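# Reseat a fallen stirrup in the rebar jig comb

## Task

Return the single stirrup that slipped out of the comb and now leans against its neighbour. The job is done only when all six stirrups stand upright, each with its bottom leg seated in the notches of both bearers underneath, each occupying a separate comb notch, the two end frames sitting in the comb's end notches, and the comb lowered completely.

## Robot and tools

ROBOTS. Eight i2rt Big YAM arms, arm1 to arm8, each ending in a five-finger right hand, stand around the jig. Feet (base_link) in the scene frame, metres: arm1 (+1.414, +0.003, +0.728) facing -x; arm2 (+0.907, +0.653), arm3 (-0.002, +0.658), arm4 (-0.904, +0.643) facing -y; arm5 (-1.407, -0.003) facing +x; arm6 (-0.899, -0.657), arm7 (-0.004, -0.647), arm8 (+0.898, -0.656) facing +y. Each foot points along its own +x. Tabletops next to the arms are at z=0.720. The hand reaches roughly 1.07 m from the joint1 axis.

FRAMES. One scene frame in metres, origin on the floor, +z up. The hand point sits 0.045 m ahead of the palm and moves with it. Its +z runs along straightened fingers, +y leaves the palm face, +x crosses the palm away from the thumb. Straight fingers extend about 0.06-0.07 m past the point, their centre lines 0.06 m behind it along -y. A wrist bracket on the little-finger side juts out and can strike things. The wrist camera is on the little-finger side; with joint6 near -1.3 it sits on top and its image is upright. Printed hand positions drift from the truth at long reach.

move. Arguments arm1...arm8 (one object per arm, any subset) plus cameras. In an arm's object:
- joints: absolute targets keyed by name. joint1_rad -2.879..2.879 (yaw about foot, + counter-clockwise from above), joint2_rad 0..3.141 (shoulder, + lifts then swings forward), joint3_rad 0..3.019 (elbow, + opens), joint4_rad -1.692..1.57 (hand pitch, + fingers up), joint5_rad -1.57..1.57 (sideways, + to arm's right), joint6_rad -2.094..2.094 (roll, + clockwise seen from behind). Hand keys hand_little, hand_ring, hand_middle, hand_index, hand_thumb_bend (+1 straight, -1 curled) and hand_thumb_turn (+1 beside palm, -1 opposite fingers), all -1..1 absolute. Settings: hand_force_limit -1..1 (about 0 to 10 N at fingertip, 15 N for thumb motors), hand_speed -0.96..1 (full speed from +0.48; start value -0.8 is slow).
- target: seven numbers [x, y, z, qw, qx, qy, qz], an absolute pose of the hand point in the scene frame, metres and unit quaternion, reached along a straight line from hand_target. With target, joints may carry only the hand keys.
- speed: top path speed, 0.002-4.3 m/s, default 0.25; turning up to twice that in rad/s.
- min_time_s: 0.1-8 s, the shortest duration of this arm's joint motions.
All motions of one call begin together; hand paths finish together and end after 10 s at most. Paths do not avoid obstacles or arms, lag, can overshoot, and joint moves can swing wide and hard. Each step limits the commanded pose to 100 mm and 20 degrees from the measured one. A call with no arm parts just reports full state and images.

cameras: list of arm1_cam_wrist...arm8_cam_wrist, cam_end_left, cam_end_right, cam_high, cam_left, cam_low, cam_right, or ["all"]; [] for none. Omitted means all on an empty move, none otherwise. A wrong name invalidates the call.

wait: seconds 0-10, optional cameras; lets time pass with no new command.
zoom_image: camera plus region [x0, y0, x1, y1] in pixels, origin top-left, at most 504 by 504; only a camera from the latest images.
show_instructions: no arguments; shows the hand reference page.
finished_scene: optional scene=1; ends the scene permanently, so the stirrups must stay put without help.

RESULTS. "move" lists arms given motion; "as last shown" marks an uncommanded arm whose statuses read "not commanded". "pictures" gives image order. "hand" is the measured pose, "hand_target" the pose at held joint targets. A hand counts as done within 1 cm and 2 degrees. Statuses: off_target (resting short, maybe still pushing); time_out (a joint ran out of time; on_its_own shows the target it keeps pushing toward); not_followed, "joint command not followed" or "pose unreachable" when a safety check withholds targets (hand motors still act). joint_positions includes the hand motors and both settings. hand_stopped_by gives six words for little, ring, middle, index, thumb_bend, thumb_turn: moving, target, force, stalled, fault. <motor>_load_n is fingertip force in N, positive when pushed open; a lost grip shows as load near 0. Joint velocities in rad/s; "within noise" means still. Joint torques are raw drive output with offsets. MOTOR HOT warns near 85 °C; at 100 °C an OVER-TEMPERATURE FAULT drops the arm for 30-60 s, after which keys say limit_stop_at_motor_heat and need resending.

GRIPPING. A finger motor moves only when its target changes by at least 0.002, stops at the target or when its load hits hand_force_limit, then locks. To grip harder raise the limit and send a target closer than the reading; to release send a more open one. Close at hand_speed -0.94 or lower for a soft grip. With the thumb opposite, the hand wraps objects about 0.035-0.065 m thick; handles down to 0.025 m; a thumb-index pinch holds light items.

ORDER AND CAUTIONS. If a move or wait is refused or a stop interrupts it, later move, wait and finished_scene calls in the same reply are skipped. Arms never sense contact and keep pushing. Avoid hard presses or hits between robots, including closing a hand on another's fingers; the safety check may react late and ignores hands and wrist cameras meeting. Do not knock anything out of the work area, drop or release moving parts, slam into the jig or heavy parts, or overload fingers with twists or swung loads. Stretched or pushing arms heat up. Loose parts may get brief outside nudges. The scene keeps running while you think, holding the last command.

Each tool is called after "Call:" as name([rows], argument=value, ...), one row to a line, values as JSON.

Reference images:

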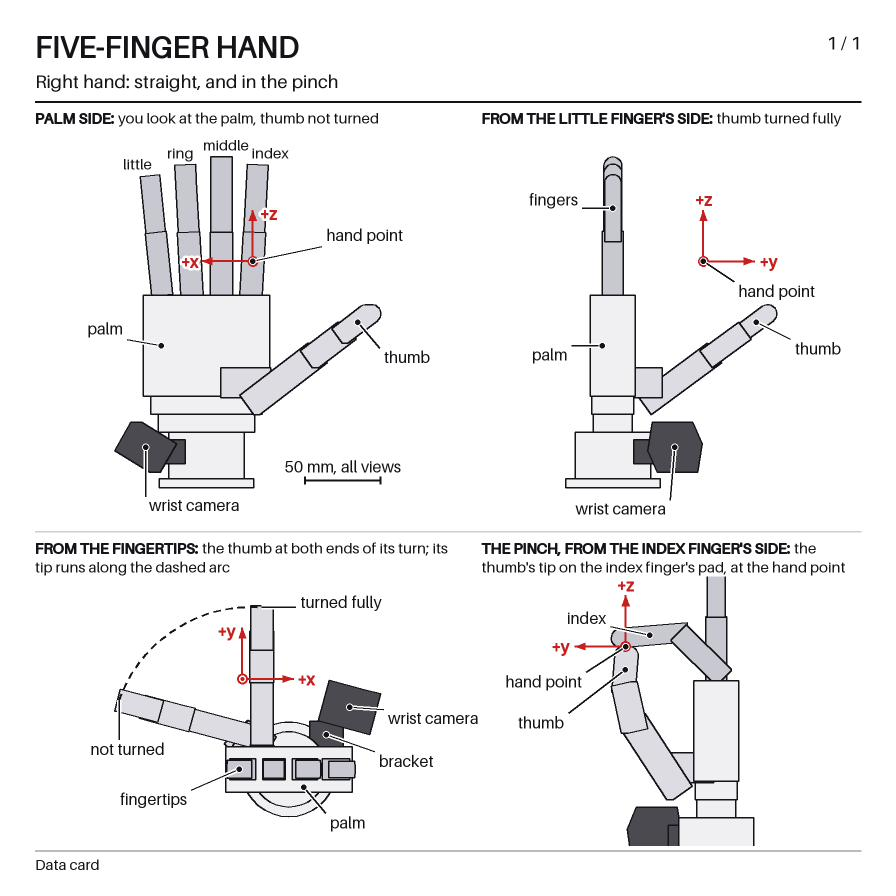

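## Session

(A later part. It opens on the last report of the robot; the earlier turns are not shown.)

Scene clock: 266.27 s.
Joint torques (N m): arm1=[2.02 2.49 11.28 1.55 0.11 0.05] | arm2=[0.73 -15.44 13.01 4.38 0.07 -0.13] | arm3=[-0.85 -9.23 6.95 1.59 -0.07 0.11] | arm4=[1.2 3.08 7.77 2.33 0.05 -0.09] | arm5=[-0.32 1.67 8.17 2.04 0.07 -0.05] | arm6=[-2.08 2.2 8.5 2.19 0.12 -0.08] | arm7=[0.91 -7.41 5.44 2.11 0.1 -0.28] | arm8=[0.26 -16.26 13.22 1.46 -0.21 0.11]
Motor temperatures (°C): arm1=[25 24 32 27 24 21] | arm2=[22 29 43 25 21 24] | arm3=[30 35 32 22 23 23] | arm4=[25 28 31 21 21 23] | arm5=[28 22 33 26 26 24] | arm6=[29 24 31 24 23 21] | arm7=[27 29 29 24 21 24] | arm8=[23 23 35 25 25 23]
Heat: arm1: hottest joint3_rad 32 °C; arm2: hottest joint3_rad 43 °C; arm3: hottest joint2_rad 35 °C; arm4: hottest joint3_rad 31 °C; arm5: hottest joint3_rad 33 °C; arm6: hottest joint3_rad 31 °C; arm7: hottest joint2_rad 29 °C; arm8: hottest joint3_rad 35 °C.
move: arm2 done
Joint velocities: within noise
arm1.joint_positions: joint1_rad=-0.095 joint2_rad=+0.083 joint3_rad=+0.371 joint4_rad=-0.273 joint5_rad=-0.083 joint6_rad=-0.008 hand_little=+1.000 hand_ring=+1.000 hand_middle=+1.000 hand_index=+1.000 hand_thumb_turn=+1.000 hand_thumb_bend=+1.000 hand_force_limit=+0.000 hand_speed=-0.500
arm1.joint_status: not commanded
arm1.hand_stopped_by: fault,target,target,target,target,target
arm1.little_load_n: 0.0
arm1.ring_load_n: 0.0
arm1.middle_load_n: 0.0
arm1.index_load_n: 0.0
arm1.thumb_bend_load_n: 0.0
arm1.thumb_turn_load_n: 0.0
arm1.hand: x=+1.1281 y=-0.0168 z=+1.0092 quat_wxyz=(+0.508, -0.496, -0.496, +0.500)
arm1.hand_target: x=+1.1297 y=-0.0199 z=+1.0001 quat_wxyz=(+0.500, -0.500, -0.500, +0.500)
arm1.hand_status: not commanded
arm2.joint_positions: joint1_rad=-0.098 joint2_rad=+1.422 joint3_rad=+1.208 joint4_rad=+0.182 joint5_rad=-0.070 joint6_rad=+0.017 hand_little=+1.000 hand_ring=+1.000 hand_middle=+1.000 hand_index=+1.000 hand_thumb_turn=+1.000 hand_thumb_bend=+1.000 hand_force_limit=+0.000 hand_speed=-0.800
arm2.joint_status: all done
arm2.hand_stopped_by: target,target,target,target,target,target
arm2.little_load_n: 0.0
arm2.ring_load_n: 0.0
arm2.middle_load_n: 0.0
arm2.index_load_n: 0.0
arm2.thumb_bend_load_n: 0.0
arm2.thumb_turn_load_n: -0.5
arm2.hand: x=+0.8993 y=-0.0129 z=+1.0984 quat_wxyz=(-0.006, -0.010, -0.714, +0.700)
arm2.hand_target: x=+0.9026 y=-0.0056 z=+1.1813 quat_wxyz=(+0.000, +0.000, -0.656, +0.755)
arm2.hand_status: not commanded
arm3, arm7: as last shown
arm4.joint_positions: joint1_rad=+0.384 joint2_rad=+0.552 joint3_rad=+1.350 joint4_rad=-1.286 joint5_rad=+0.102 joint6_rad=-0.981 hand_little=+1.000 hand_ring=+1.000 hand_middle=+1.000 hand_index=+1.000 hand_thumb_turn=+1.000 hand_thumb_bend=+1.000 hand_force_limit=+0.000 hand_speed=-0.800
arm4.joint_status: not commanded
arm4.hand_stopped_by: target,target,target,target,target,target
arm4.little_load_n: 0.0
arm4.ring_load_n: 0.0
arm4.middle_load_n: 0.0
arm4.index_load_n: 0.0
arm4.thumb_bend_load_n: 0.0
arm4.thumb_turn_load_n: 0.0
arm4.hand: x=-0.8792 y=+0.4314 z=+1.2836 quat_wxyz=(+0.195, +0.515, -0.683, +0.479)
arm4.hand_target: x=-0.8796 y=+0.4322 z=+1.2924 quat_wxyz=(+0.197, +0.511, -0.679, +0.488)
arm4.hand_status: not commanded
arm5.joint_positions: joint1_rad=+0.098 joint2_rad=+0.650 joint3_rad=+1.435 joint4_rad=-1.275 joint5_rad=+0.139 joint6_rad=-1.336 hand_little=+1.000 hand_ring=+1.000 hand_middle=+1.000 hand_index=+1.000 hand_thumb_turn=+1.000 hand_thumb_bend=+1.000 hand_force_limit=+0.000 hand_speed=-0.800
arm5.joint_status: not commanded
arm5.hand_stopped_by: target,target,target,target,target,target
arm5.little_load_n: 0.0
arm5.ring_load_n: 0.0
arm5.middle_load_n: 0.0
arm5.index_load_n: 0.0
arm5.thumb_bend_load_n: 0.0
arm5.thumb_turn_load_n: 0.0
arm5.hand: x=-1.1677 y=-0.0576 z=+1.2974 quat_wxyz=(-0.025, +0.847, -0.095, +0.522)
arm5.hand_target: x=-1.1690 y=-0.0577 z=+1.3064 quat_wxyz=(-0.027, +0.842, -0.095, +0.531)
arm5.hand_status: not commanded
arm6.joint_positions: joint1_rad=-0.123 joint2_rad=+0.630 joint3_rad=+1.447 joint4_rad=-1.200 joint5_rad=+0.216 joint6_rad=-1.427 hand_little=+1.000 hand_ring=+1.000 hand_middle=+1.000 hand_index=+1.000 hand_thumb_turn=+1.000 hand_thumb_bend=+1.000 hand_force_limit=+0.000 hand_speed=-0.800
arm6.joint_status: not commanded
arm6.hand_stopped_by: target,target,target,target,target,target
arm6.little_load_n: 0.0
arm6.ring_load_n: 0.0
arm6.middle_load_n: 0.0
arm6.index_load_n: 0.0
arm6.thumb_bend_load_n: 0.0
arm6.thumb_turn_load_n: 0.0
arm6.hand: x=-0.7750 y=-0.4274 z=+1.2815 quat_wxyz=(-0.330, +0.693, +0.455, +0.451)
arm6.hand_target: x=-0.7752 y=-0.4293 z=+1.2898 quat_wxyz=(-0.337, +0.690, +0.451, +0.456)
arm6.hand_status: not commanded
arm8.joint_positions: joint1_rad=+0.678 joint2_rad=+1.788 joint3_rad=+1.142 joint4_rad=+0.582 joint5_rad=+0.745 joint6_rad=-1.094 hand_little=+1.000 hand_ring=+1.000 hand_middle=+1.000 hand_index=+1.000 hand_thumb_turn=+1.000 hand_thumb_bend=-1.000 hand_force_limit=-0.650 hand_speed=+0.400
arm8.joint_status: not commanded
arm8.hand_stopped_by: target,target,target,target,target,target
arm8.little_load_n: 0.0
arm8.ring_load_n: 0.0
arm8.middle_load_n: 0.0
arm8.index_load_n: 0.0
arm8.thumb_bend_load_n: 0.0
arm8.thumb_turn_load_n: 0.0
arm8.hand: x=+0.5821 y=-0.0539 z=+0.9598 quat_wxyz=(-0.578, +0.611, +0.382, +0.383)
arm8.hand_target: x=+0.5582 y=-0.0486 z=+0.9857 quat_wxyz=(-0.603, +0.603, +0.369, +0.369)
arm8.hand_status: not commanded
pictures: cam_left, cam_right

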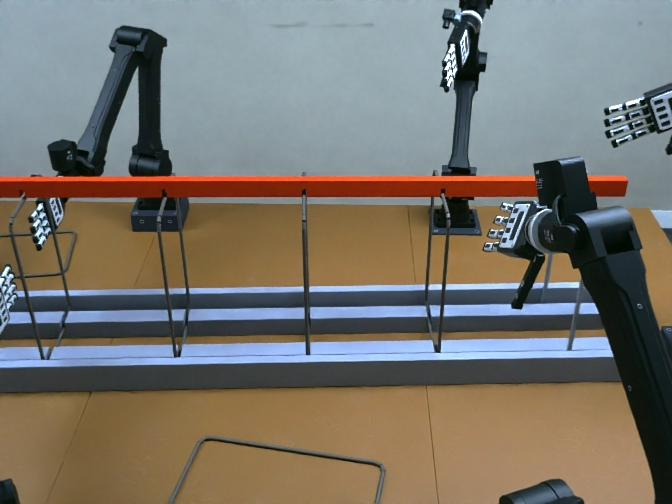

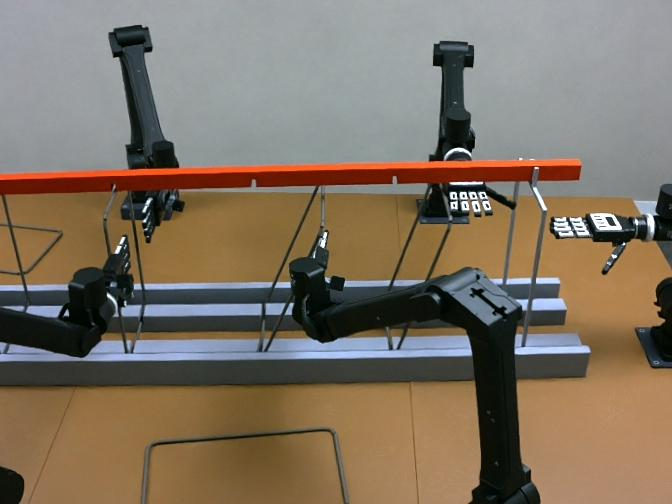

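Call:
move(arm2={"joints": {"joint2_rad": 1.381}}, cameras=["cam_right"])

Call:
zoom_image(camera="cam_right", region=[80, 160, 180, 230])

Scene clock: 266.87 s.
Joint torques (N m): arm1=[2.02 1.79 11.15 1.62 0.04 0.04] | arm2=[0.79 -14.39 13.01 4.37 0.07 -0.13] | arm3=[-0.91 -9.29 6.98 1.65 -0.08 0.1] | arm4=[1.08 3.19 7.73 2.33 0.05 -0.09] | arm5=[0.26 1.96 8.27 2.04 0.08 -0.03] | arm6=[-2.02 1.96 8.46 2.17 0.12 -0.09] | arm7=[1.2 -7.36 5.42 2.11 0.12 -0.28] | arm8=[0.26 -16.09 13.2 1.47 -0.21 0.12]
Motor temperatures (°C): arm1=[25 24 32 27 24 21] | arm2=[22 29 43 25 21 24] | arm3=[30 35 32 22 23 23] | arm4=[25 28 31 21 21 23] | arm5=[28 22 33 26 26 24] | arm6=[29 24 31 24 23 21] | arm7=[27 29 29 24 21 24] | arm8=[23 23 35 25 25 23]
Heat: arm1: hottest joint3_rad 32 °C; arm2: hottest joint3_rad 43 °C; arm3: hottest joint2_rad 35 °C; arm4: hottest joint3_rad 31 °C; arm5: hottest joint3_rad 33 °C; arm6: hottest joint3_rad 31 °C; arm7: hottest joint2_rad 29 °C; arm8: hottest joint3_rad 35 °C.
move: arm2 done
Joint velocities: within noise
arm1, arm3, arm4, arm5, arm6, arm7, arm8: as last shown
arm1.middle_load_n: -0.5
arm2.joint_positions: joint1_rad=-0.098 joint2_rad=+1.422 joint3_rad=+1.208 joint4_rad=+0.182 joint5_rad=-0.070 joint6_rad=+0.017 hand_little=+1.000 hand_ring=+1.000 hand_middle=+1.000 hand_index=+1.000 hand_thumb_turn=+1.000 hand_thumb_bend=+1.000 hand_force_limit=+0.000 hand_speed=-0.800
arm2.joint_status: all done
arm2.hand_stopped_by: target,target,target,target,target,target
arm2.little_load_n: 0.0
arm2.ring_load_n: 0.0
arm2.middle_load_n: 0.0
arm2.index_load_n: 0.0
arm2.thumb_bend_load_n: 0.0
arm2.thumb_turn_load_n: 0.0
arm2.hand: x=+0.8993 y=-0.0129 z=+1.0984 quat_wxyz=(-0.006, -0.010, -0.714, +0.700)
arm2.hand_target: x=+0.9023 y=-0.0095 z=+1.1736 quat_wxyz=(-0.001, -0.001, -0.660, +0.751)
arm2.hand_status: not commanded
arm3.little_load_n: -0.5
arm4.middle_load_n: -0.5
arm6.index_load_n: -0.5

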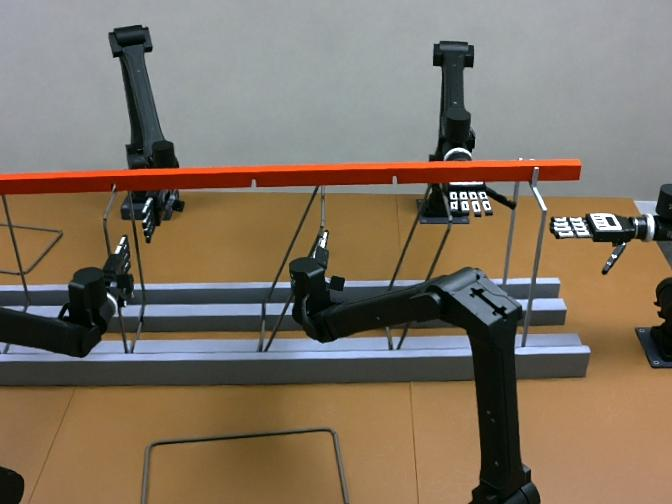

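Scaled by 5.040 from the camera's image (finer frame: 960x720).

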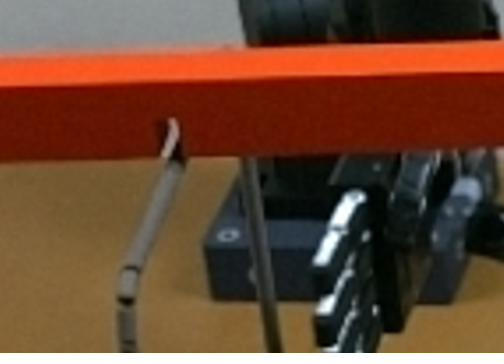

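Call:
move(arm2={"joints": {"joint2_rad": 1.393}})

Call:
move(arm2={"joints": {"joint2_rad": 1.403}})

Scene clock: 267.37 s.
Joint torques (N m): arm1=[2.26 2.9 11.22 1.52 0.07 0.03] | arm2=[0.79 -13.63 13.03 4.37 0.07 -0.13] | arm3=[-0.79 -9.41 6.9 1.63 -0.09 0.11] | arm4=[1.14 3.19 7.77 2.32 0.05 -0.1] | arm5=[0.09 2.43 8.31 2.07 0.05 -0.09] | arm6=[-2.02 2.2 8.49 2.22 0.12 -0.1] | arm7=[1.03 -7.71 5.44 2.14 0.11 -0.27] | arm8=[0.21 -16.32 13.18 1.43 -0.2 0.12]
Motor temperatures (°C): arm1=[25 24 32 27 24 21] | arm2=[22 29 43 25 21 24] | arm3=[30 35 32 22 23 23] | arm4=[25 28 31 21 21 23] | arm5=[28 22 33 26 26 24] | arm6=[29 24 31 24 23 21] | arm7=[27 29 29 24 21 24] | arm8=[23 23 35 25 25 23]
Heat: arm1: hottest joint3_rad 32 °C; arm2: hottest joint3_rad 43 °C; arm3: hottest joint2_rad 35 °C; arm4: hottest joint3_rad 31 °C; arm5: hottest joint3_rad 33 °C; arm6: hottest joint3_rad 31 °C; arm7: hottest joint2_rad 29 °C; arm8: hottest joint3_rad 35 °C.
move: arm2 done
Joint velocities: within noise
arm1, arm3, arm4, arm5, arm6, arm7, arm8: as last shown
arm1.middle_load_n: 0.0
arm1.index_load_n: -0.5
arm1.thumb_bend_load_n: -0.5
arm1.thumb_turn_load_n: -0.5
arm2.joint_positions: joint1_rad=-0.098 joint2_rad=+1.424 joint3_rad=+1.208 joint4_rad=+0.182 joint5_rad=-0.070 joint6_rad=+0.017 hand_little=+1.000 hand_ring=+1.000 hand_middle=+1.000 hand_index=+1.000 hand_thumb_turn=+1.000 hand_thumb_bend=+1.000 hand_force_limit=+0.000 hand_speed=-0.800
arm2.joint_status: all done
arm2.hand_stopped_by: target,target,target,target,target,target
arm2.little_load_n: 0.0
arm2.ring_load_n: 0.0
arm2.middle_load_n: 0.0
arm2.index_load_n: 0.0
arm2.thumb_bend_load_n: 0.0
arm2.thumb_turn_load_n: -0.5
arm2.hand: x=+0.8992 y=-0.0133 z=+1.0971 quat_wxyz=(-0.006, -0.010, -0.714, +0.700)
arm2.hand_target: x=+0.9021 y=-0.0133 z=+1.1658 quat_wxyz=(-0.001, -0.001, -0.665, +0.747)
arm2.hand_status: not commanded
arm3.index_load_n: -0.5
arm4.ring_load_n: -0.5
arm6.index_load_n: 0.0
arm7.index_load_n: -0.5
pictures: none

Scene clock: 267.90 s.
Joint torques (N m): arm1=[1.9 2.73 11.04 1.29 0.06 0.06] | arm2=[0.79 -13.16 13.01 4.3 0.08 -0.12] | arm3=[-0.85 -9.29 6.95 1.63 -0.08 0.1] | arm4=[1.2 3.19 7.75 2.3 0.05 -0.1] | arm5=[-0.56 1.73 8.16 1.88 0.08 -0.04] | arm6=[-2.14 1.96 8.49 2.19 0.13 -0.09] | arm7=[1.2 -7.65 5.35 2.09 0.11 -0.27] | arm8=[0.38 -16.26 13.19 1.43 -0.2 0.11]
Motor temperatures (°C): arm1=[25 24 32 27 24 21] | arm2=[22 29 43 25 21 24] | arm3=[30 35 32 22 23 23] | arm4=[25 28 31 21 21 23] | arm5=[28 22 33 26 26 24] | arm6=[29 24 31 24 23 21] | arm7=[27 29 29 24 21 24] | arm8=[23 23 35 25 25 23]
Heat: arm1: hottest joint3_rad 32 °C; arm2: hottest joint3_rad 43 °C; arm3: hottest joint2_rad 35 °C; arm4: hottest joint3_rad 31 °C; arm5: hottest joint3_rad 33 °C; arm6: hottest joint3_rad 31 °C; arm7: hottest joint2_rad 29 °C; arm8: hottest joint3_rad 35 °C.
move: arm2 done
Joint velocities: within noise
arm1, arm3, arm4, arm5, arm6, arm7, arm8: as last shown
arm1.index_load_n: 0.0
arm1.thumb_bend_load_n: 0.0
arm2.joint_positions: joint1_rad=-0.098 joint2_rad=+1.428 joint3_rad=+1.208 joint4_rad=+0.184 joint5_rad=-0.070 joint6_rad=+0.016 hand_little=+1.000 hand_ring=+1.000 hand_middle=+1.000 hand_index=+1.000 hand_thumb_turn=+1.000 hand_thumb_bend=+1.000 hand_force_limit=+0.000 hand_speed=-0.800
arm2.joint_status: all done
arm2.hand_stopped_by: target,target,target,target,target,target
arm2.little_load_n: 0.0
arm2.ring_load_n: 0.0
arm2.middle_load_n: 0.0
arm2.index_load_n: 0.0
arm2.thumb_bend_load_n: 0.0
arm2.thumb_turn_load_n: -0.5
arm2.hand: x=+0.8991 y=-0.0143 z=+1.0951 quat_wxyz=(-0.006, -0.010, -0.715, +0.699)
arm2.hand_target: x=+0.9019 y=-0.0164 z=+1.1593 quat_wxyz=(-0.001, -0.001, -0.668, +0.744)
arm2.hand_status: not commanded
arm3.little_load_n: 0.0
arm3.index_load_n: 0.0
arm4.ring_load_n: 0.0
arm4.middle_load_n: 0.0
arm7.index_load_n: 0.0
arm7.thumb_turn_load_n: -0.5
pictures: none

Call:
move(arm2={"joints": {"joint2_rad": 1.408}}, cameras=["cam_right", "cam_left"])

Call:
zoom_image(camera="cam_right", region=[100, 170, 150, 220])

Call:
zoom_image(camera="cam_left", region=[0, 170, 50, 220])

Call:
zoom_image(camera="cam_right", region=[230, 150, 430, 220])

Scene clock: 268.40 s.
Joint torques (N m): arm1=[1.85 2.43 11.36 1.48 0.07 0.06] | arm2=[0.73 -12.92 13 4.21 0.07 -0.12] | arm3=[-0.79 -9.23 6.93 1.59 -0.09 0.1] | arm4=[1.08 3.02 7.73 2.3 0.05 -0.09] | arm5=[-0.67 2.32 8.27 2.1 0.08 -0.07] | arm6=[-2.02 2.14 8.51 2.24 0.12 -0.08] | arm7=[1.08 -7.82 5.44 2.09 0.11 -0.28] | arm8=[0.32 -16.09 13.14 1.42 -0.2 0.12]
Motor temperatures (°C): arm1=[25 24 32 27 24 21] | arm2=[22 29 43 25 21 24] | arm3=[30 35 32 22 23 23] | arm4=[25 28 31 21 21 23] | arm5=[28 22 33 26 26 24] | arm6=[29 24 31 24 23 21] | arm7=[27 29 29 24 21 24] | arm8=[23 23 35 25 25 23]
Heat: arm1: hottest joint3_rad 32 °C; arm2: hottest joint3_rad 43 °C; arm3: hottest joint2_rad 35 °C; arm4: hottest joint3_rad 31 °C; arm5: hottest joint3_rad 33 °C; arm6: hottest joint3_rad 31 °C; arm7: hottest joint2_rad 29 °C; arm8: hottest joint3_rad 35 °C.
move: arm2 done
Joint velocities: within noise
arm1, arm3, arm4, arm5, arm6, arm7, arm8: as last shown
arm1.index_load_n: -0.5
arm1.thumb_turn_load_n: 0.0
arm2.joint_positions: joint1_rad=-0.098 joint2_rad=+1.428 joint3_rad=+1.208 joint4_rad=+0.185 joint5_rad=-0.070 joint6_rad=+0.016 hand_little=+1.000 hand_ring=+1.000 hand_middle=+1.000 hand_index=+1.000 hand_thumb_turn=+1.000 hand_thumb_bend=+1.000 hand_force_limit=+0.000 hand_speed=-0.800
arm2.joint_status: all done
arm2.hand_stopped_by: target,target,target,target,target,target
arm2.little_load_n: 0.0
arm2.ring_load_n: 0.0
arm2.middle_load_n: 0.0
arm2.index_load_n: 0.0
arm2.thumb_bend_load_n: 0.0
arm2.thumb_turn_load_n: 0.0
arm2.hand: x=+0.8991 y=-0.0146 z=+1.0949 quat_wxyz=(-0.006, -0.010, -0.715, +0.699)
arm2.hand_target: x=+0.9018 y=-0.0178 z=+1.1562 quat_wxyz=(-0.001, -0.001, -0.670, +0.742)
arm2.hand_status: not commanded
arm4.thumb_turn_load_n: 0.5
arm6.middle_load_n: -0.5
arm6.thumb_turn_load_n: -0.5
arm7.thumb_turn_load_n: 0.0
pictures: cam_left, cam_right

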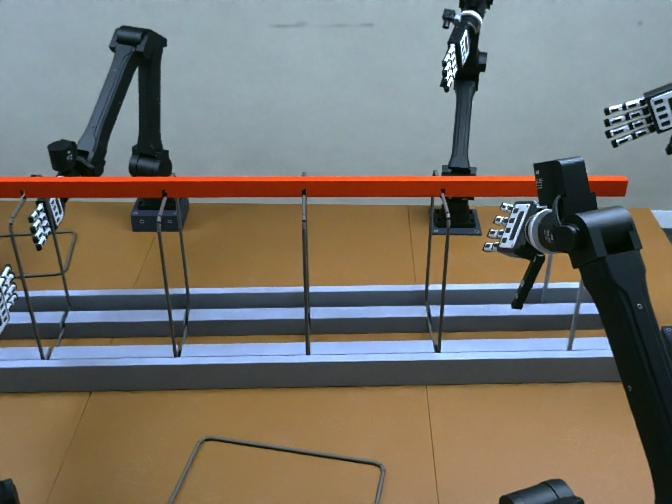

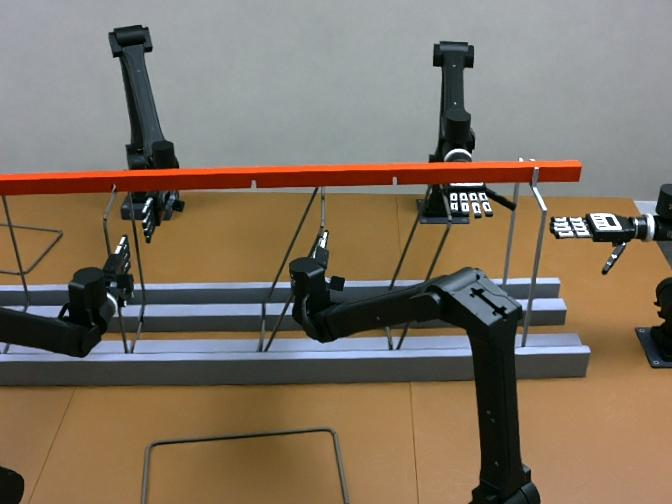

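Scaled by 10.080 from the camera's image (finer frame: 960x720).

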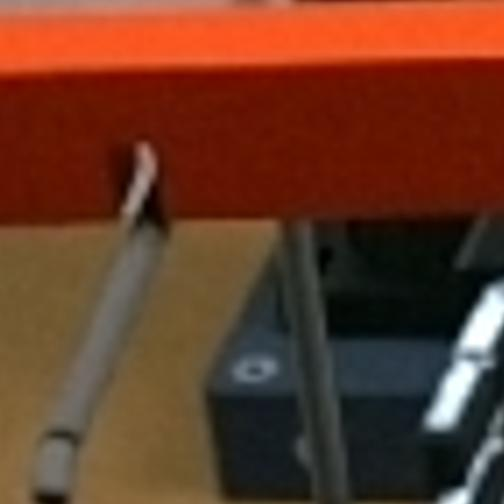

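Scaled by 10.080 from the camera's image (finer frame: 960x720).

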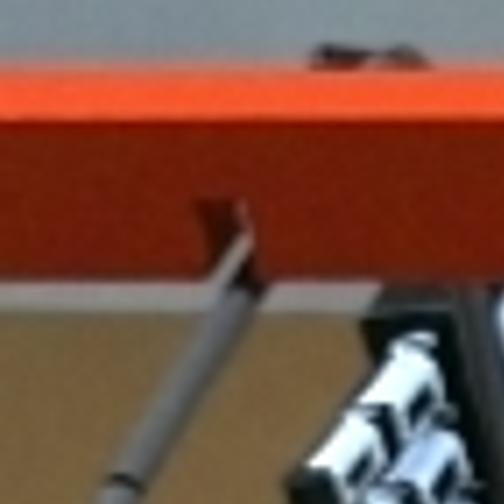

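Scaled by 2.520 from the camera's image (finer frame: 960x720).

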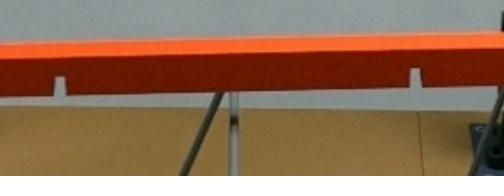

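Call:
move(arm2={"joints": {"joint2_rad": 1.418}})

Call:
move(arm2={"joints": {"joint2_rad": 1.424}}, cameras=["cam_right", "cam_left", "arm7_cam_wrist", "arm8_cam_wrist"])

Call:
zoom_image(camera="cam_right", region=[100, 170, 150, 220])

Call:
zoom_image(camera="cam_left", region=[0, 170, 50, 220])

Scene clock: 269.50 s.
Joint torques (N m): arm1=[1.9 1.96 11.33 1.4 0.06 0.1] | arm2=[0.79 -12.98 13 4.07 0.08 -0.1] | arm3=[-0.67 -9.05 6.93 1.62 -0.08 0.11] | arm4=[1.2 3.19 7.75 2.3 0.05 -0.09] | arm5=[-0.38 1.85 8.03 1.84 0.07 -0.01] | arm6=[-2.02 2.08 8.46 2.21 0.12 -0.09] | arm7=[1.08 -7.59 5.42 2.11 0.12 -0.28] | arm8=[0.15 -16.26 13.22 1.43 -0.2 0.12]
Motor temperatures (°C): arm1=[25 24 32 27 24 21] | arm2=[22 29 43 25 21 24] | arm3=[30 35 32 22 23 23] | arm4=[25 28 31 21 21 23] | arm5=[28 22 33 26 26 24] | arm6=[29 24 31 24 23 21] | arm7=[27 29 29 24 21 24] | arm8=[23 23 35 25 25 23]
Heat: arm1: hottest joint3_rad 32 °C; arm2: hottest joint3_rad 43 °C; arm3: hottest joint2_rad 35 °C; arm4: hottest joint3_rad 31 °C; arm5: hottest joint3_rad 33 °C; arm6: hottest joint3_rad 31 °C; arm7: hottest joint2_rad 29 °C; arm8: hottest joint3_rad 35 °C.
move: arm2 done
Joint velocities: within noise
arm1, arm3, arm4, arm5, arm6, arm7, arm8: as last shown
arm1.ring_load_n: -0.5
arm1.index_load_n: 0.0
arm1.thumb_turn_load_n: -0.5
arm2.joint_positions: joint1_rad=-0.098 joint2_rad=+1.438 joint3_rad=+1.208 joint4_rad=+0.190 joint5_rad=-0.071 joint6_rad=+0.014 hand_little=+1.000 hand_ring=+1.000 hand_middle=+1.000 hand_index=+1.000 hand_thumb_turn=+1.000 hand_thumb_bend=+1.000 hand_force_limit=+0.000 hand_speed=-0.800
arm2.joint_status: all done
arm2.hand_stopped_by: target,target,target,target,target,target
arm2.little_load_n: 0.0
arm2.ring_load_n: 0.0
arm2.middle_load_n: 0.0
arm2.index_load_n: 0.0
arm2.thumb_bend_load_n: 0.0
arm2.thumb_turn_load_n: -0.5
arm2.hand: x=+0.8989 y=-0.0172 z=+1.0896 quat_wxyz=(-0.005, -0.009, -0.717, +0.697)
arm2.hand_target: x=+0.9017 y=-0.0208 z=+1.1498 quat_wxyz=(-0.001, -0.001, -0.674, +0.739)
arm2.hand_status: not commanded
arm4.thumb_turn_load_n: 0.0
arm5.little_load_n: -0.5
arm6.middle_load_n: 0.0
arm6.thumb_turn_load_n: 0.0
pictures: none

Scene clock: 269.83 s.
Joint torques (N m): arm1=[1.44 1.85 11.23 1.47 0.06 0.08] | arm2=[0.79 -12.51 13 4.07 0.08 -0.11] | arm3=[-0.79 -9.47 6.91 1.66 -0.08 0.11] | arm4=[1.14 3.08 7.79 2.35 0.04 -0.09] | arm5=[0.09 2.37 8.2 2.02 0.08 -0.08] | arm6=[-2.14 2.2 8.5 2.19 0.12 -0.09] | arm7=[1.38 -7.36 5.46 2.09 0.1 -0.28] | arm8=[0.21 -16.21 13.27 1.44 -0.2 0.12]
Motor temperatures (°C): arm1=[25 24 32 27 24 21] | arm2=[22 29 43 25 21 24] | arm3=[30 35 32 22 23 23] | arm4=[25 28 31 21 21 23] | arm5=[28 22 33 26 26 24] | arm6=[29 24 31 24 23 21] | arm7=[27 29 29 24 21 24] | arm8=[23 23 35 25 25 23]
Heat: arm1: hottest joint3_rad 32 °C; arm2: hottest joint3_rad 43 °C; arm3: hottest joint2_rad 35 °C; arm4: hottest joint3_rad 31 °C; arm5: hottest joint3_rad 33 °C; arm6: hottest joint3_rad 31 °C; arm7: hottest joint2_rad 29 °C; arm8: hottest joint3_rad 35 °C.
move: arm2 done
Joint velocities: within noise
arm1, arm4, arm5, arm6, arm8: as last shown
arm1.ring_load_n: 0.0
arm2.joint_positions: joint1_rad=-0.098 joint2_rad=+1.439 joint3_rad=+1.208 joint4_rad=+0.190 joint5_rad=-0.071 joint6_rad=+0.014 hand_little=+1.000 hand_ring=+1.000 hand_middle=+1.000 hand_index=+1.000 hand_thumb_turn=+1.000 hand_thumb_bend=+1.000 hand_force_limit=+0.000 hand_speed=-0.800
arm2.joint_status: all done
arm2.hand_stopped_by: target,target,target,target,target,target
arm2.little_load_n: 0.0
arm2.ring_load_n: 0.0
arm2.middle_load_n: 0.0
arm2.index_load_n: 0.0
arm2.thumb_bend_load_n: 0.0
arm2.thumb_turn_load_n: 0.0
arm2.hand: x=+0.8988 y=-0.0173 z=+1.0893 quat_wxyz=(-0.005, -0.009, -0.717, +0.697)
arm2.hand_target: x=+0.9016 y=-0.0226 z=+1.1457 quat_wxyz=(-0.002, -0.001, -0.676, +0.737)
arm2.hand_status: not commanded
arm3.joint_positions: joint1_rad=+0.452 joint2_rad=+1.405 joint3_rad=+0.513 joint4_rad=+0.892 joint5_rad=+0.423 joint6_rad=+1.557 hand_little=+1.000 hand_ring=+1.000 hand_middle=+1.000 hand_index=+1.000 hand_thumb_turn=+1.000 hand_thumb_bend=-1.000 hand_force_limit=-0.500 hand_speed=+0.400
arm3.joint_status: not commanded
arm3.hand_stopped_by: target,target,target,target,target,target
arm3.little_load_n: 0.0
arm3.ring_load_n: 0.0
arm3.middle_load_n: 0.0
arm3.index_load_n: 0.0
arm3.thumb_bend_load_n: 0.0
arm3.thumb_turn_load_n: 0.0
arm3.hand: x=+0.2026 y=+0.1550 z=+1.0075 quat_wxyz=(-0.499, -0.495, -0.506, +0.499)
arm3.hand_target: x=+0.1944 y=+0.1551 z=+1.0110 quat_wxyz=(-0.500, -0.500, -0.500, +0.500)
arm3.hand_status: not commanded
arm5.little_load_n: 0.0
arm5.index_load_n: -0.5
arm7.joint_positions: joint1_rad=-0.414 joint2_rad=+1.361 joint3_rad=+0.646 joint4_rad=+0.711 joint5_rad=-0.388 joint6_rad=-1.551 hand_little=+1.000 hand_ring=+1.000 hand_middle=+1.000 hand_index=+1.000 hand_thumb_turn=+1.000 hand_thumb_bend=-1.000 hand_force_limit=-0.650 hand_speed=+0.400
arm7.joint_status: not commanded
arm7.hand_stopped_by: target,target,target,target,target,target
arm7.little_load_n: 0.0
arm7.ring_load_n: 0.0
arm7.middle_load_n: 0.0
arm7.index_load_n: 0.0
arm7.thumb_bend_load_n: 0.0
arm7.thumb_turn_load_n: 0.0
arm7.hand: x=+0.1986 y=-0.1090 z=+1.0069 quat_wxyz=(-0.502, +0.507, +0.496, +0.494)
arm7.hand_target: x=+0.1949 y=-0.1100 z=+1.0130 quat_wxyz=(-0.500, +0.500, +0.500, +0.500)
arm7.hand_status: not commanded
arm8.ring_load_n: -0.5
pictures: arm7_cam_wrist, arm8_cam_wrist, cam_left, cam_right

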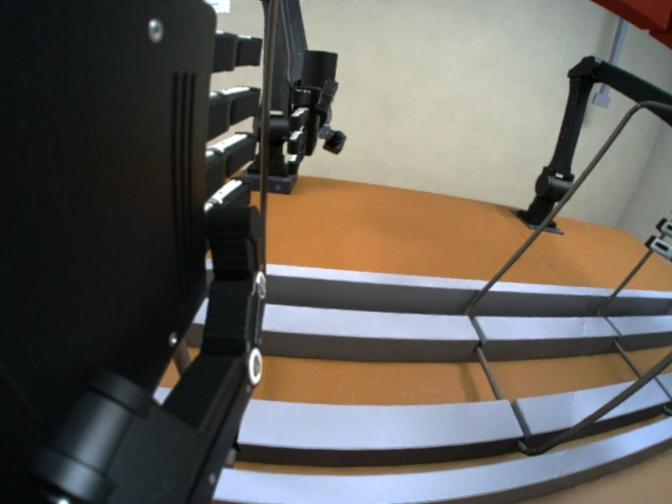

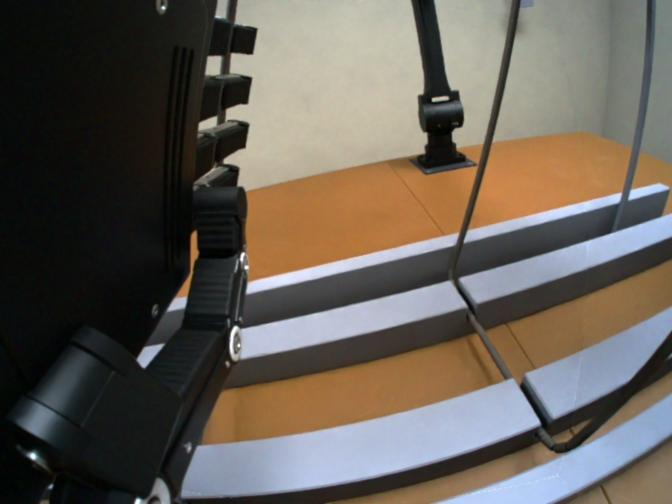

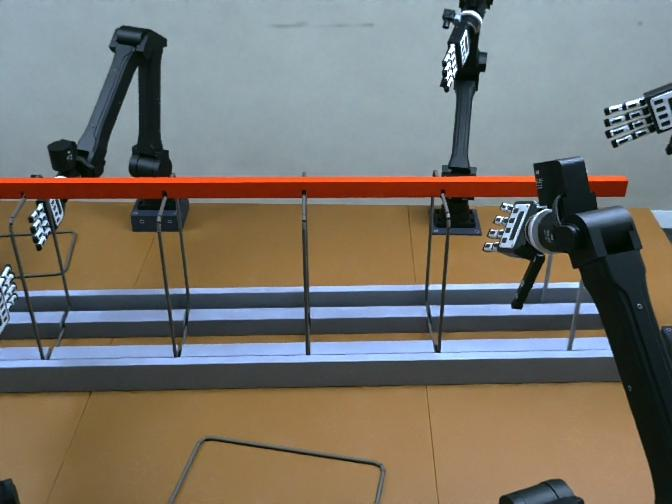

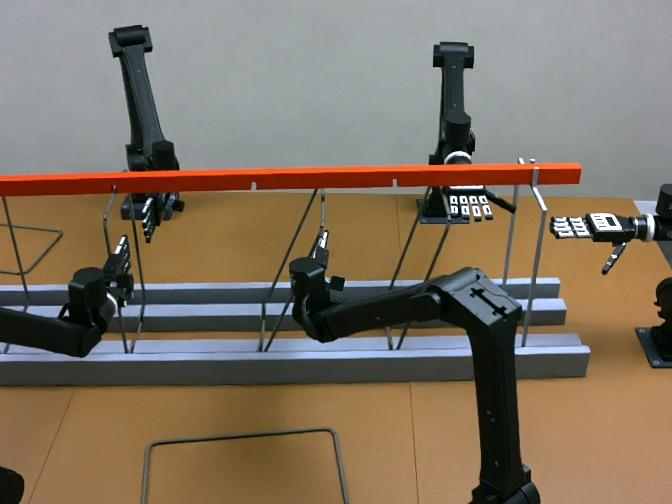

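Scaled by 10.080 from the camera's image (finer frame: 960x720).

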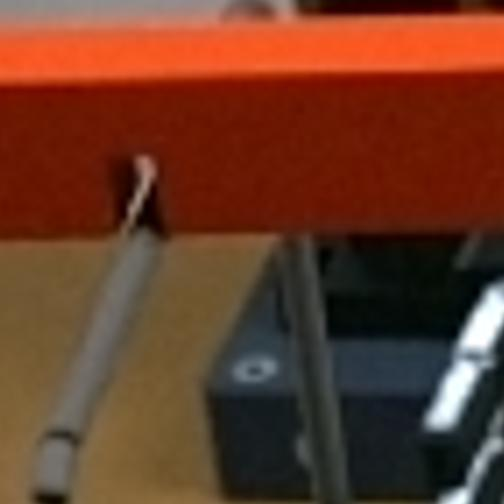

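Scaled by 10.080 from the camera's image (finer frame: 960x720).

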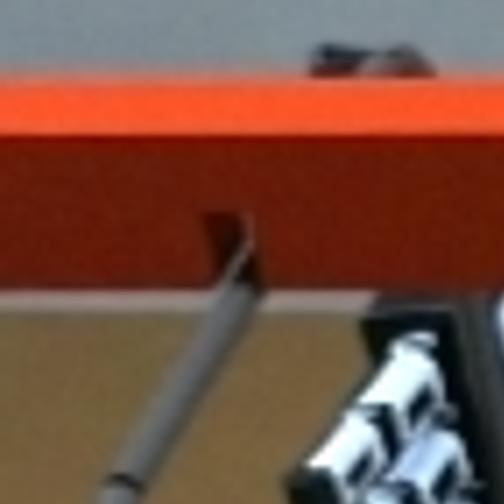

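Call:
move(arm8={"target": [0.535, -0.05, 1.002, 0.5610, -0.5610, -0.4305, -0.4305], "speed": 0.08}, cameras=["cam_right", "cam_high", "arm8_cam_wrist"])

Scene clock: 273.53 s.
Joint torques (N m): arm1=[1.96 2.02 11.18 1.48 0.14 0.06] | arm2=[0.73 -12.51 13 4.08 0.08 -0.11] | arm3=[-0.85 -9.23 6.9 1.62 -0.1 0.11] | arm4=[1.26 3.14 7.75 2.35 0.04 -0.1] | arm5=[-0.09 2.2 8.08 1.96 0.07 -0.07] | arm6=[-2.14 1.9 8.5 2.22 0.12 -0.09] | arm7=[0.97 -7.47 5.41 2.1 0.11 -0.28] | arm8=[-0.15 -16.15 13.07 1.2 0.09 -0.11]
Motor temperatures (°C): arm1=[25 24 32 27 24 21] | arm2=[22 29 43 25 21 24] | arm3=[30 35 31 22 23 23] | arm4=[25 28 31 21 21 23] | arm5=[28 22 33 26 26 24] | arm6=[29 24 31 24 23 21] | arm7=[27 29 29 24 21 24] | arm8=[23 23 35 25 25 23]
Heat: arm1: hottest joint3_rad 32 °C; arm2: hottest joint3_rad 43 °C; arm3: hottest joint2_rad 35 °C; arm4: hottest joint3_rad 31 °C; arm5: hottest joint3_rad 33 °C; arm6: hottest joint3_rad 31 °C; arm7: hottest joint2_rad 29 °C; arm8: hottest joint3_rad 35 °C.
move: arm8 off_target
Joint velocities: within noise
arm1, arm2, arm3, arm4, arm5, arm6, arm7: as last shown
arm5.index_load_n: 0.0
arm7.thumb_bend_load_n: 0.5
arm8.joint_positions: joint1_rad=+0.727 joint2_rad=+1.816 joint3_rad=+1.221 joint4_rad=+0.550 joint5_rad=+0.782 joint6_rad=-1.283 hand_little=+1.000 hand_ring=+1.000 hand_middle=+1.000 hand_index=+1.000 hand_thumb_turn=+1.000 hand_thumb_bend=-1.000 hand_force_limit=-0.650 hand_speed=+0.400
arm8.joint_status: not commanded
arm8.hand_stopped_by: target,target,target,target,target,target
arm8.little_load_n: 0.0
arm8.ring_load_n: 0.0
arm8.middle_load_n: 0.0
arm8.index_load_n: 0.0
arm8.thumb_bend_load_n: 0.5
arm8.thumb_turn_load_n: 0.0
arm8.hand: x=+0.5534 y=-0.0553 z=+0.9838 quat_wxyz=(-0.549, +0.568, +0.435, +0.433)
arm8.hand_target: x=+0.5356 y=-0.0512 z=+1.0022 quat_wxyz=(-0.561, +0.561, +0.430, +0.430)
arm8.hand_status: off_target (0.026 m and 1.7 deg from the pose sent, 0.063 m and 9.9 deg at the start)
pictures: arm8_cam_wrist, cam_high, cam_right

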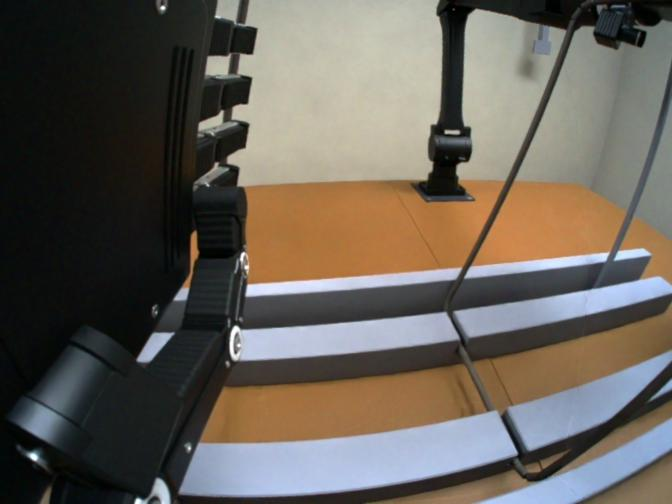

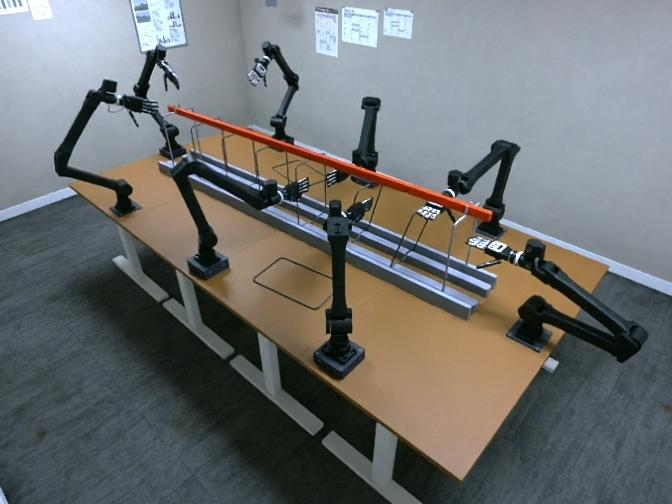

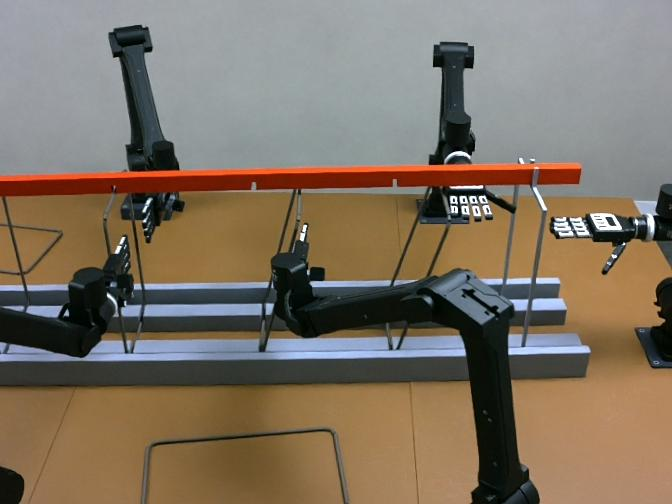

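Call:
move(arm2={"joints": {"joint2_rad": 1.398}})

Call:
move(arm2={"joints": {"joint2_rad": 1.386}}, arm8={"target": [0.513, -0.05, 1.013, 0.5377, -0.5377, -0.4592, -0.4592], "speed": 0.06}, cameras=["cam_right"])

Call:
zoom_image(camera="cam_right", region=[230, 150, 430, 220])

Scene clock: 274.40 s.
Joint torques (N m): arm1=[1.79 1.55 11.37 1.7 0.05 0.06] | arm2=[0.79 -14.62 12.98 4.07 0.08 -0.11] | arm3=[-0.79 -9.17 6.97 1.57 -0.08 0.09] | arm4=[1.26 3.14 7.75 2.32 0.05 -0.09] | arm5=[-0.09 2.2 8.06 2.07 0.09 -0.08] | arm6=[-2.02 2.14 8.47 2.1 0.11 -0.09] | arm7=[1.32 -7.65 5.38 2.11 0.11 -0.27] | arm8=[-0.03 -16.15 13 1.18 0.06 -0.09]
Motor temperatures (°C): arm1=[25 24 32 27 24 21] | arm2=[22 29 43 25 21 24] | arm3=[30 35 31 22 23 23] | arm4=[25 28 31 21 21 23] | arm5=[28 22 33 26 26 24] | arm6=[29 24 31 24 23 21] | arm7=[27 29 29 24 21 24] | arm8=[23 23 36 25 25 23]
Heat: arm1: hottest joint3_rad 32 °C; arm2: hottest joint3_rad 43 °C; arm3: hottest joint2_rad 35 °C; arm4: hottest joint3_rad 31 °C; arm5: hottest joint3_rad 33 °C; arm6: hottest joint3_rad 31 °C; arm7: hottest joint2_rad 29 °C; arm8: hottest joint3_rad 36 °C.
move: arm2 done
Joint velocities: within noise
arm1.joint_positions: joint1_rad=-0.095 joint2_rad=+0.083 joint3_rad=+0.371 joint4_rad=-0.273 joint5_rad=-0.083 joint6_rad=-0.008 hand_little=+1.000 hand_ring=+1.000 hand_middle=+1.000 hand_index=+1.000 hand_thumb_turn=+1.000 hand_thumb_bend=+1.000 hand_force_limit=+0.000 hand_speed=-0.500
arm1.joint_status: not commanded
arm1.hand_stopped_by: fault,target,target,target,target,target
arm1.little_load_n: 0.0
arm1.ring_load_n: 0.0
arm1.middle_load_n: -0.5
arm1.index_load_n: 0.0
arm1.thumb_bend_load_n: 0.0
arm1.thumb_turn_load_n: -0.5
arm1.hand: x=+1.1281 y=-0.0168 z=+1.0092 quat_wxyz=(+0.508, -0.496, -0.496, +0.500)
arm1.hand_target: x=+1.1297 y=-0.0199 z=+1.0001 quat_wxyz=(+0.500, -0.500, -0.500, +0.500)
arm1.hand_status: not commanded
arm2.joint_positions: joint1_rad=-0.098 joint2_rad=+1.439 joint3_rad=+1.208 joint4_rad=+0.190 joint5_rad=-0.071 joint6_rad=+0.014 hand_little=+1.000 hand_ring=+1.000 hand_middle=+1.000 hand_index=+1.000 hand_thumb_turn=+1.000 hand_thumb_bend=+1.000 hand_force_limit=+0.000 hand_speed=-0.800
arm2.joint_status: all done
arm2.hand_stopped_by: target,target,target,target,target,target
arm2.little_load_n: 0.5
arm2.ring_load_n: 0.0
arm2.middle_load_n: 0.0
arm2.index_load_n: -0.5
arm2.thumb_bend_load_n: 0.0
arm2.thumb_turn_load_n: -0.5
arm2.hand: x=+0.8988 y=-0.0173 z=+1.0893 quat_wxyz=(-0.005, -0.009, -0.717, +0.697)
arm2.hand_target: x=+0.9021 y=-0.0148 z=+1.1627 quat_wxyz=(-0.001, -0.001, -0.666, +0.746)
arm2.hand_status: not commanded
arm3, arm7, arm8: as last shown
arm4.joint_positions: joint1_rad=+0.384 joint2_rad=+0.552 joint3_rad=+1.350 joint4_rad=-1.286 joint5_rad=+0.102 joint6_rad=-0.981 hand_little=+1.000 hand_ring=+1.000 hand_middle=+1.000 hand_index=+1.000 hand_thumb_turn=+1.000 hand_thumb_bend=+1.000 hand_force_limit=+0.000 hand_speed=-0.800
arm4.joint_status: not commanded
arm4.hand_stopped_by: target,target,target,target,target,target
arm4.little_load_n: 0.0
arm4.ring_load_n: 0.0
arm4.middle_load_n: 0.0
arm4.index_load_n: 0.0
arm4.thumb_bend_load_n: 0.0
arm4.thumb_turn_load_n: 0.0
arm4.hand: x=-0.8792 y=+0.4314 z=+1.2836 quat_wxyz=(+0.195, +0.515, -0.683, +0.479)
arm4.hand_target: x=-0.8796 y=+0.4322 z=+1.2924 quat_wxyz=(+0.197, +0.511, -0.679, +0.488)
arm4.hand_status: not commanded
arm5.joint_positions: joint1_rad=+0.098 joint2_rad=+0.650 joint3_rad=+1.435 joint4_rad=-1.275 joint5_rad=+0.139 joint6_rad=-1.336 hand_little=+1.000 hand_ring=+1.000 hand_middle=+1.000 hand_index=+1.000 hand_thumb_turn=+1.000 hand_thumb_bend=+1.000 hand_force_limit=+0.000 hand_speed=-0.800
arm5.joint_status: not commanded
arm5.hand_stopped_by: target,target,target,target,target,target
arm5.little_load_n: 0.0
arm5.ring_load_n: 0.0
arm5.middle_load_n: 0.0
arm5.index_load_n: -0.5
arm5.thumb_bend_load_n: 0.0
arm5.thumb_turn_load_n: 0.0
arm5.hand: x=-1.1677 y=-0.0576 z=+1.2974 quat_wxyz=(-0.025, +0.847, -0.095, +0.522)
arm5.hand_target: x=-1.1690 y=-0.0577 z=+1.3064 quat_wxyz=(-0.027, +0.842, -0.095, +0.531)
arm5.hand_status: not commanded
arm6.joint_positions: joint1_rad=-0.123 joint2_rad=+0.630 joint3_rad=+1.447 joint4_rad=-1.200 joint5_rad=+0.216 joint6_rad=-1.427 hand_little=+1.000 hand_ring=+1.000 hand_middle=+1.000 hand_index=+1.000 hand_thumb_turn=+1.000 hand_thumb_bend=+1.000 hand_force_limit=+0.000 hand_speed=-0.800
arm6.joint_status: not commanded
arm6.hand_stopped_by: target,target,target,target,target,target
arm6.little_load_n: 0.0
arm6.ring_load_n: 0.0
arm6.middle_load_n: 0.0
arm6.index_load_n: 0.5
arm6.thumb_bend_load_n: 0.0
arm6.thumb_turn_load_n: 0.0
arm6.hand: x=-0.7750 y=-0.4274 z=+1.2815 quat_wxyz=(-0.330, +0.693, +0.455, +0.451)
arm6.hand_target: x=-0.7752 y=-0.4293 z=+1.2898 quat_wxyz=(-0.337, +0.690, +0.451, +0.456)
arm6.hand_status: not commanded
arm7.thumb_bend_load_n: 0.0
arm8.thumb_bend_load_n: 0.0
arm8.hand: x=+0.5534 y=-0.0553 z=+0.9839 quat_wxyz=(-0.549, +0.568, +0.435, +0.433)
pictures: none

Scene clock: 275.90 s.
Joint torques (N m): arm1=[2.08 1.96 11.34 1.58 0.05 0.05] | arm2=[0.73 -15.56 13 4.05 0.08 -0.11] | arm3=[-0.62 -9.29 6.93 1.61 -0.08 0.1] | arm4=[1.14 3.08 7.75 2.32 0.05 -0.08] | arm5=[-0.26 2.02 8.06 2.06 0.09 -0.06] | arm6=[-1.85 2.02 8.47 2.19 0.12 -0.09] | arm7=[1.14 -7.65 5.45 2.13 0.11 -0.28] | arm8=[-0.38 -16.79 13.14 1.17 0.12 -0.11]
Motor temperatures (°C): arm1=[25 24 32 27 24 21] | arm2=[22 29 43 25 21 24] | arm3=[30 35 31 22 23 23] | arm4=[25 28 31 21 21 23] | arm5=[28 22 33 26 26 24] | arm6=[29 24 31 24 23 21] | arm7=[27 29 29 24 21 24] | arm8=[23 23 36 25 25 23]
Heat: arm1: hottest joint3_rad 32 °C; arm2: hottest joint3_rad 43 °C; arm3: hottest joint2_rad 35 °C; arm4: hottest joint3_rad 31 °C; arm5: hottest joint3_rad 33 °C; arm6: hottest joint3_rad 31 °C; arm7: hottest joint2_rad 29 °C; arm8: hottest joint3_rad 36 °C.
move: arm2 done; arm8 off_target
Joint velocities: within noise
arm1, arm3, arm4, arm5, arm6, arm7: as last shown
arm1.middle_load_n: 0.0
arm2.joint_positions: joint1_rad=-0.098 joint2_rad=+1.439 joint3_rad=+1.208 joint4_rad=+0.190 joint5_rad=-0.071 joint6_rad=+0.014 hand_little=+1.000 hand_ring=+1.000 hand_middle=+1.000 hand_index=+1.000 hand_thumb_turn=+1.000 hand_thumb_bend=+1.000 hand_force_limit=+0.000 hand_speed=-0.800
arm2.joint_status: all done
arm2.hand_stopped_by: target,target,target,target,target,target
arm2.little_load_n: 0.0
arm2.ring_load_n: 0.0
arm2.middle_load_n: -0.5
arm2.index_load_n: 0.0
arm2.thumb_bend_load_n: 0.0
arm2.thumb_turn_load_n: -0.5
arm2.hand: x=+0.8988 y=-0.0173 z=+1.0893 quat_wxyz=(-0.005, -0.009, -0.717, +0.697)
arm2.hand_target: x=+0.9023 y=-0.0111 z=+1.1704 quat_wxyz=(-0.001, +0.000, -0.662, +0.750)
arm2.hand_status: not commanded
arm4.middle_load_n: -0.5
arm5.index_load_n: 0.0
arm6.index_load_n: 0.0
arm8.joint_positions: joint1_rad=+0.761 joint2_rad=+1.851 joint3_rad=+1.292 joint4_rad=+0.515 joint5_rad=+0.812 joint6_rad=-1.385 hand_little=+1.000 hand_ring=+1.000 hand_middle=+1.000 hand_index=+1.000 hand_thumb_turn=+1.000 hand_thumb_bend=-1.000 hand_force_limit=-0.650 hand_speed=+0.400
arm8.joint_status: not commanded
arm8.hand_stopped_by: target,target,target,target,target,target
arm8.little_load_n: 0.0
arm8.ring_load_n: 0.0
arm8.middle_load_n: 0.0
arm8.index_load_n: 0.0
arm8.thumb_bend_load_n: 0.5
arm8.thumb_turn_load_n: 0.0
arm8.hand: x=+0.5290 y=-0.0550 z=+0.9949 quat_wxyz=(-0.527, +0.544, +0.464, +0.460)
arm8.hand_target: x=+0.5138 y=-0.0510 z=+1.0132 quat_wxyz=(-0.538, +0.538, +0.459, +0.459)
arm8.hand_status: off_target (0.025 m and 1.5 deg from the pose sent, 0.050 m and 5.5 deg at the start)

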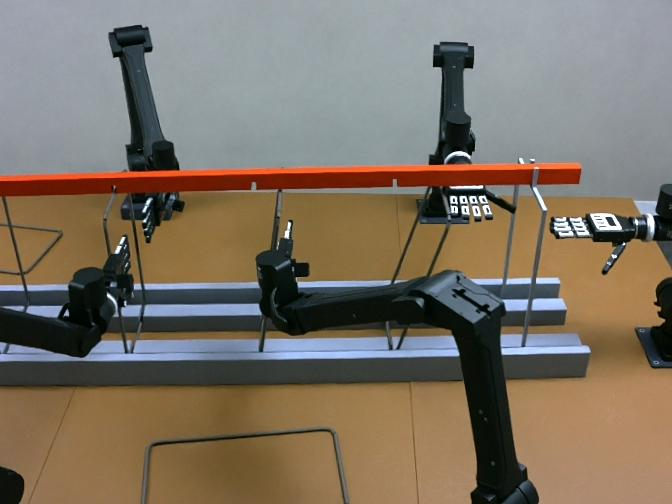

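Scaled by 2.520 from the camera's image (finer frame: 960x720).

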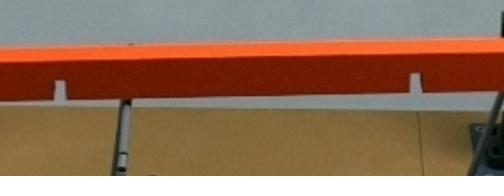

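Call:
move(arm2={"joints": {"joint2_rad": 1.366}})

Call:
move(arm2={"joints": {"joint2_rad": 1.356}})

Scene clock: 276.60 s.
Joint torques (N m): arm1=[1.96 2.02 11.21 1.5 0.08 0.07] | arm2=[0.73 -16.79 13 4.07 0.08 -0.11] | arm3=[-0.67 -9.11 6.95 1.63 -0.08 0.1] | arm4=[1.2 3.08 7.77 2.29 0.05 -0.1] | arm5=[-0.73 2.26 8.09 2.03 0.07 -0.08] | arm6=[-1.85 2.08 8.53 2.17 0.12 -0.09] | arm7=[1.26 -7.41 5.45 2.13 0.11 -0.26] | arm8=[-0.15 -16.97 13.16 1.13 0.12 -0.12]
Motor temperatures (°C): arm1=[25 24 32 27 24 21] | arm2=[22 29 43 25 21 24] | arm3=[30 35 31 22 23 23] | arm4=[25 28 31 21 21 23] | arm5=[28 22 33 26 26 24] | arm6=[29 24 31 24 23 21] | arm7=[27 29 29 24 21 24] | arm8=[23 23 36 25 25 23]
Heat: arm1: hottest joint3_rad 32 °C; arm2: hottest joint3_rad 43 °C; arm3: hottest joint2_rad 35 °C; arm4: hottest joint3_rad 31 °C; arm5: hottest joint3_rad 33 °C; arm6: hottest joint3_rad 31 °C; arm7: hottest joint2_rad 29 °C; arm8: hottest joint3_rad 36 °C.
move: arm2 done
Joint velocities: within noise
arm1, arm3, arm4, arm5, arm6, arm7, arm8: as last shown
arm1.ring_load_n: -0.5
arm2.joint_positions: joint1_rad=-0.098 joint2_rad=+1.434 joint3_rad=+1.208 joint4_rad=+0.190 joint5_rad=-0.071 joint6_rad=+0.014 hand_little=+1.000 hand_ring=+1.000 hand_middle=+1.000 hand_index=+1.000 hand_thumb_turn=+1.000 hand_thumb_bend=+1.000 hand_force_limit=+0.000 hand_speed=-0.800
arm2.joint_status: all done
arm2.hand_stopped_by: target,target,target,target,target,target
arm2.little_load_n: -0.5
arm2.ring_load_n: 0.0
arm2.middle_load_n: 0.0
arm2.index_load_n: 0.0
arm2.thumb_bend_load_n: 0.0
arm2.thumb_turn_load_n: 0.0
arm2.hand: x=+0.8989 y=-0.0163 z=+1.0921 quat_wxyz=(-0.005, -0.009, -0.716, +0.699)
arm2.hand_target: x=+0.9027 y=-0.0046 z=+1.1833 quat_wxyz=(+0.000, +0.000, -0.654, +0.756)
arm2.hand_status: not commanded
arm3.middle_load_n: -0.5
arm8.joint_positions: joint1_rad=+0.761 joint2_rad=+1.851 joint3_rad=+1.292 joint4_rad=+0.515 joint5_rad=+0.812 joint6_rad=-1.386 hand_little=+1.000 hand_ring=+1.000 hand_middle=+1.000 hand_index=+1.000 hand_thumb_turn=+1.000 hand_thumb_bend=-1.000 hand_force_limit=-0.650 hand_speed=+0.400
arm8.thumb_bend_load_n: 0.0
arm8.hand: x=+0.5290 y=-0.0550 z=+0.9949 quat_wxyz=(-0.527, +0.543, +0.464, +0.460)
pictures: none

Scene clock: 277.20 s.
Joint torques (N m): arm1=[1.55 2.55 11.23 1.51 0.05 0.05] | arm2=[0.73 -16.91 13.01 4.08 0.09 -0.11] | arm3=[-0.79 -9.35 6.91 1.63 -0.1 0.1] | arm4=[1.14 3.19 7.77 2.35 0.05 -0.11] | arm5=[-0.26 1.85 8.2 2.13 0.01 -0.06] | arm6=[-2.08 1.96 8.49 2.17 0.12 -0.09] | arm7=[1.14 -7.41 5.46 2.11 0.11 -0.27] | arm8=[-0.44 -16.79 13.12 1.13 0.11 -0.11]
Motor temperatures (°C): arm1=[25 24 32 27 24 21] | arm2=[22 29 43 25 21 24] | arm3=[30 35 31 22 23 23] | arm4=[25 28 31 21 21 23] | arm5=[28 22 33 26 26 24] | arm6=[29 24 31 24 23 21] | arm7=[27 29 29 24 21 24] | arm8=[23 23 36 25 25 23]
Heat: arm1: hottest joint3_rad 32 °C; arm2: hottest joint3_rad 43 °C; arm3: hottest joint2_rad 35 °C; arm4: hottest joint3_rad 31 °C; arm5: hottest joint3_rad 33 °C; arm6: hottest joint3_rad 31 °C; arm7: hottest joint2_rad 29 °C; arm8: hottest joint3_rad 36 °C.
move: arm2 done
Joint velocities: within noise
arm1, arm3, arm4, arm5, arm6, arm7, arm8: as last shown
arm1.ring_load_n: 0.0
arm1.index_load_n: -0.5
arm2.joint_positions: joint1_rad=-0.098 joint2_rad=+1.427 joint3_rad=+1.208 joint4_rad=+0.190 joint5_rad=-0.071 joint6_rad=+0.015 hand_little=+1.000 hand_ring=+1.000 hand_middle=+1.000 hand_index=+1.000 hand_thumb_turn=+1.000 hand_thumb_bend=+1.000 hand_force_limit=+0.000 hand_speed=-0.800
arm2.joint_status: all done
arm2.hand_stopped_by: target,target,target,target,target,target
arm2.little_load_n: 0.0
arm2.ring_load_n: 0.0
arm2.middle_load_n: 0.0
arm2.index_load_n: -0.5
arm2.thumb_bend_load_n: 0.0
arm2.thumb_turn_load_n: -0.5
arm2.hand: x=+0.8991 y=-0.0145 z=+1.0970 quat_wxyz=(-0.006, -0.009, -0.713, +0.701)
arm2.hand_target: x=+0.9029 y=-0.0013 z=+1.1896 quat_wxyz=(+0.000, +0.000, -0.651, +0.759)
arm2.hand_status: not commanded
arm3.middle_load_n: 0.0
arm3.thumb_turn_load_n: -0.5
arm4.middle_load_n: 0.0
arm7.thumb_turn_load_n: -0.5
pictures: none


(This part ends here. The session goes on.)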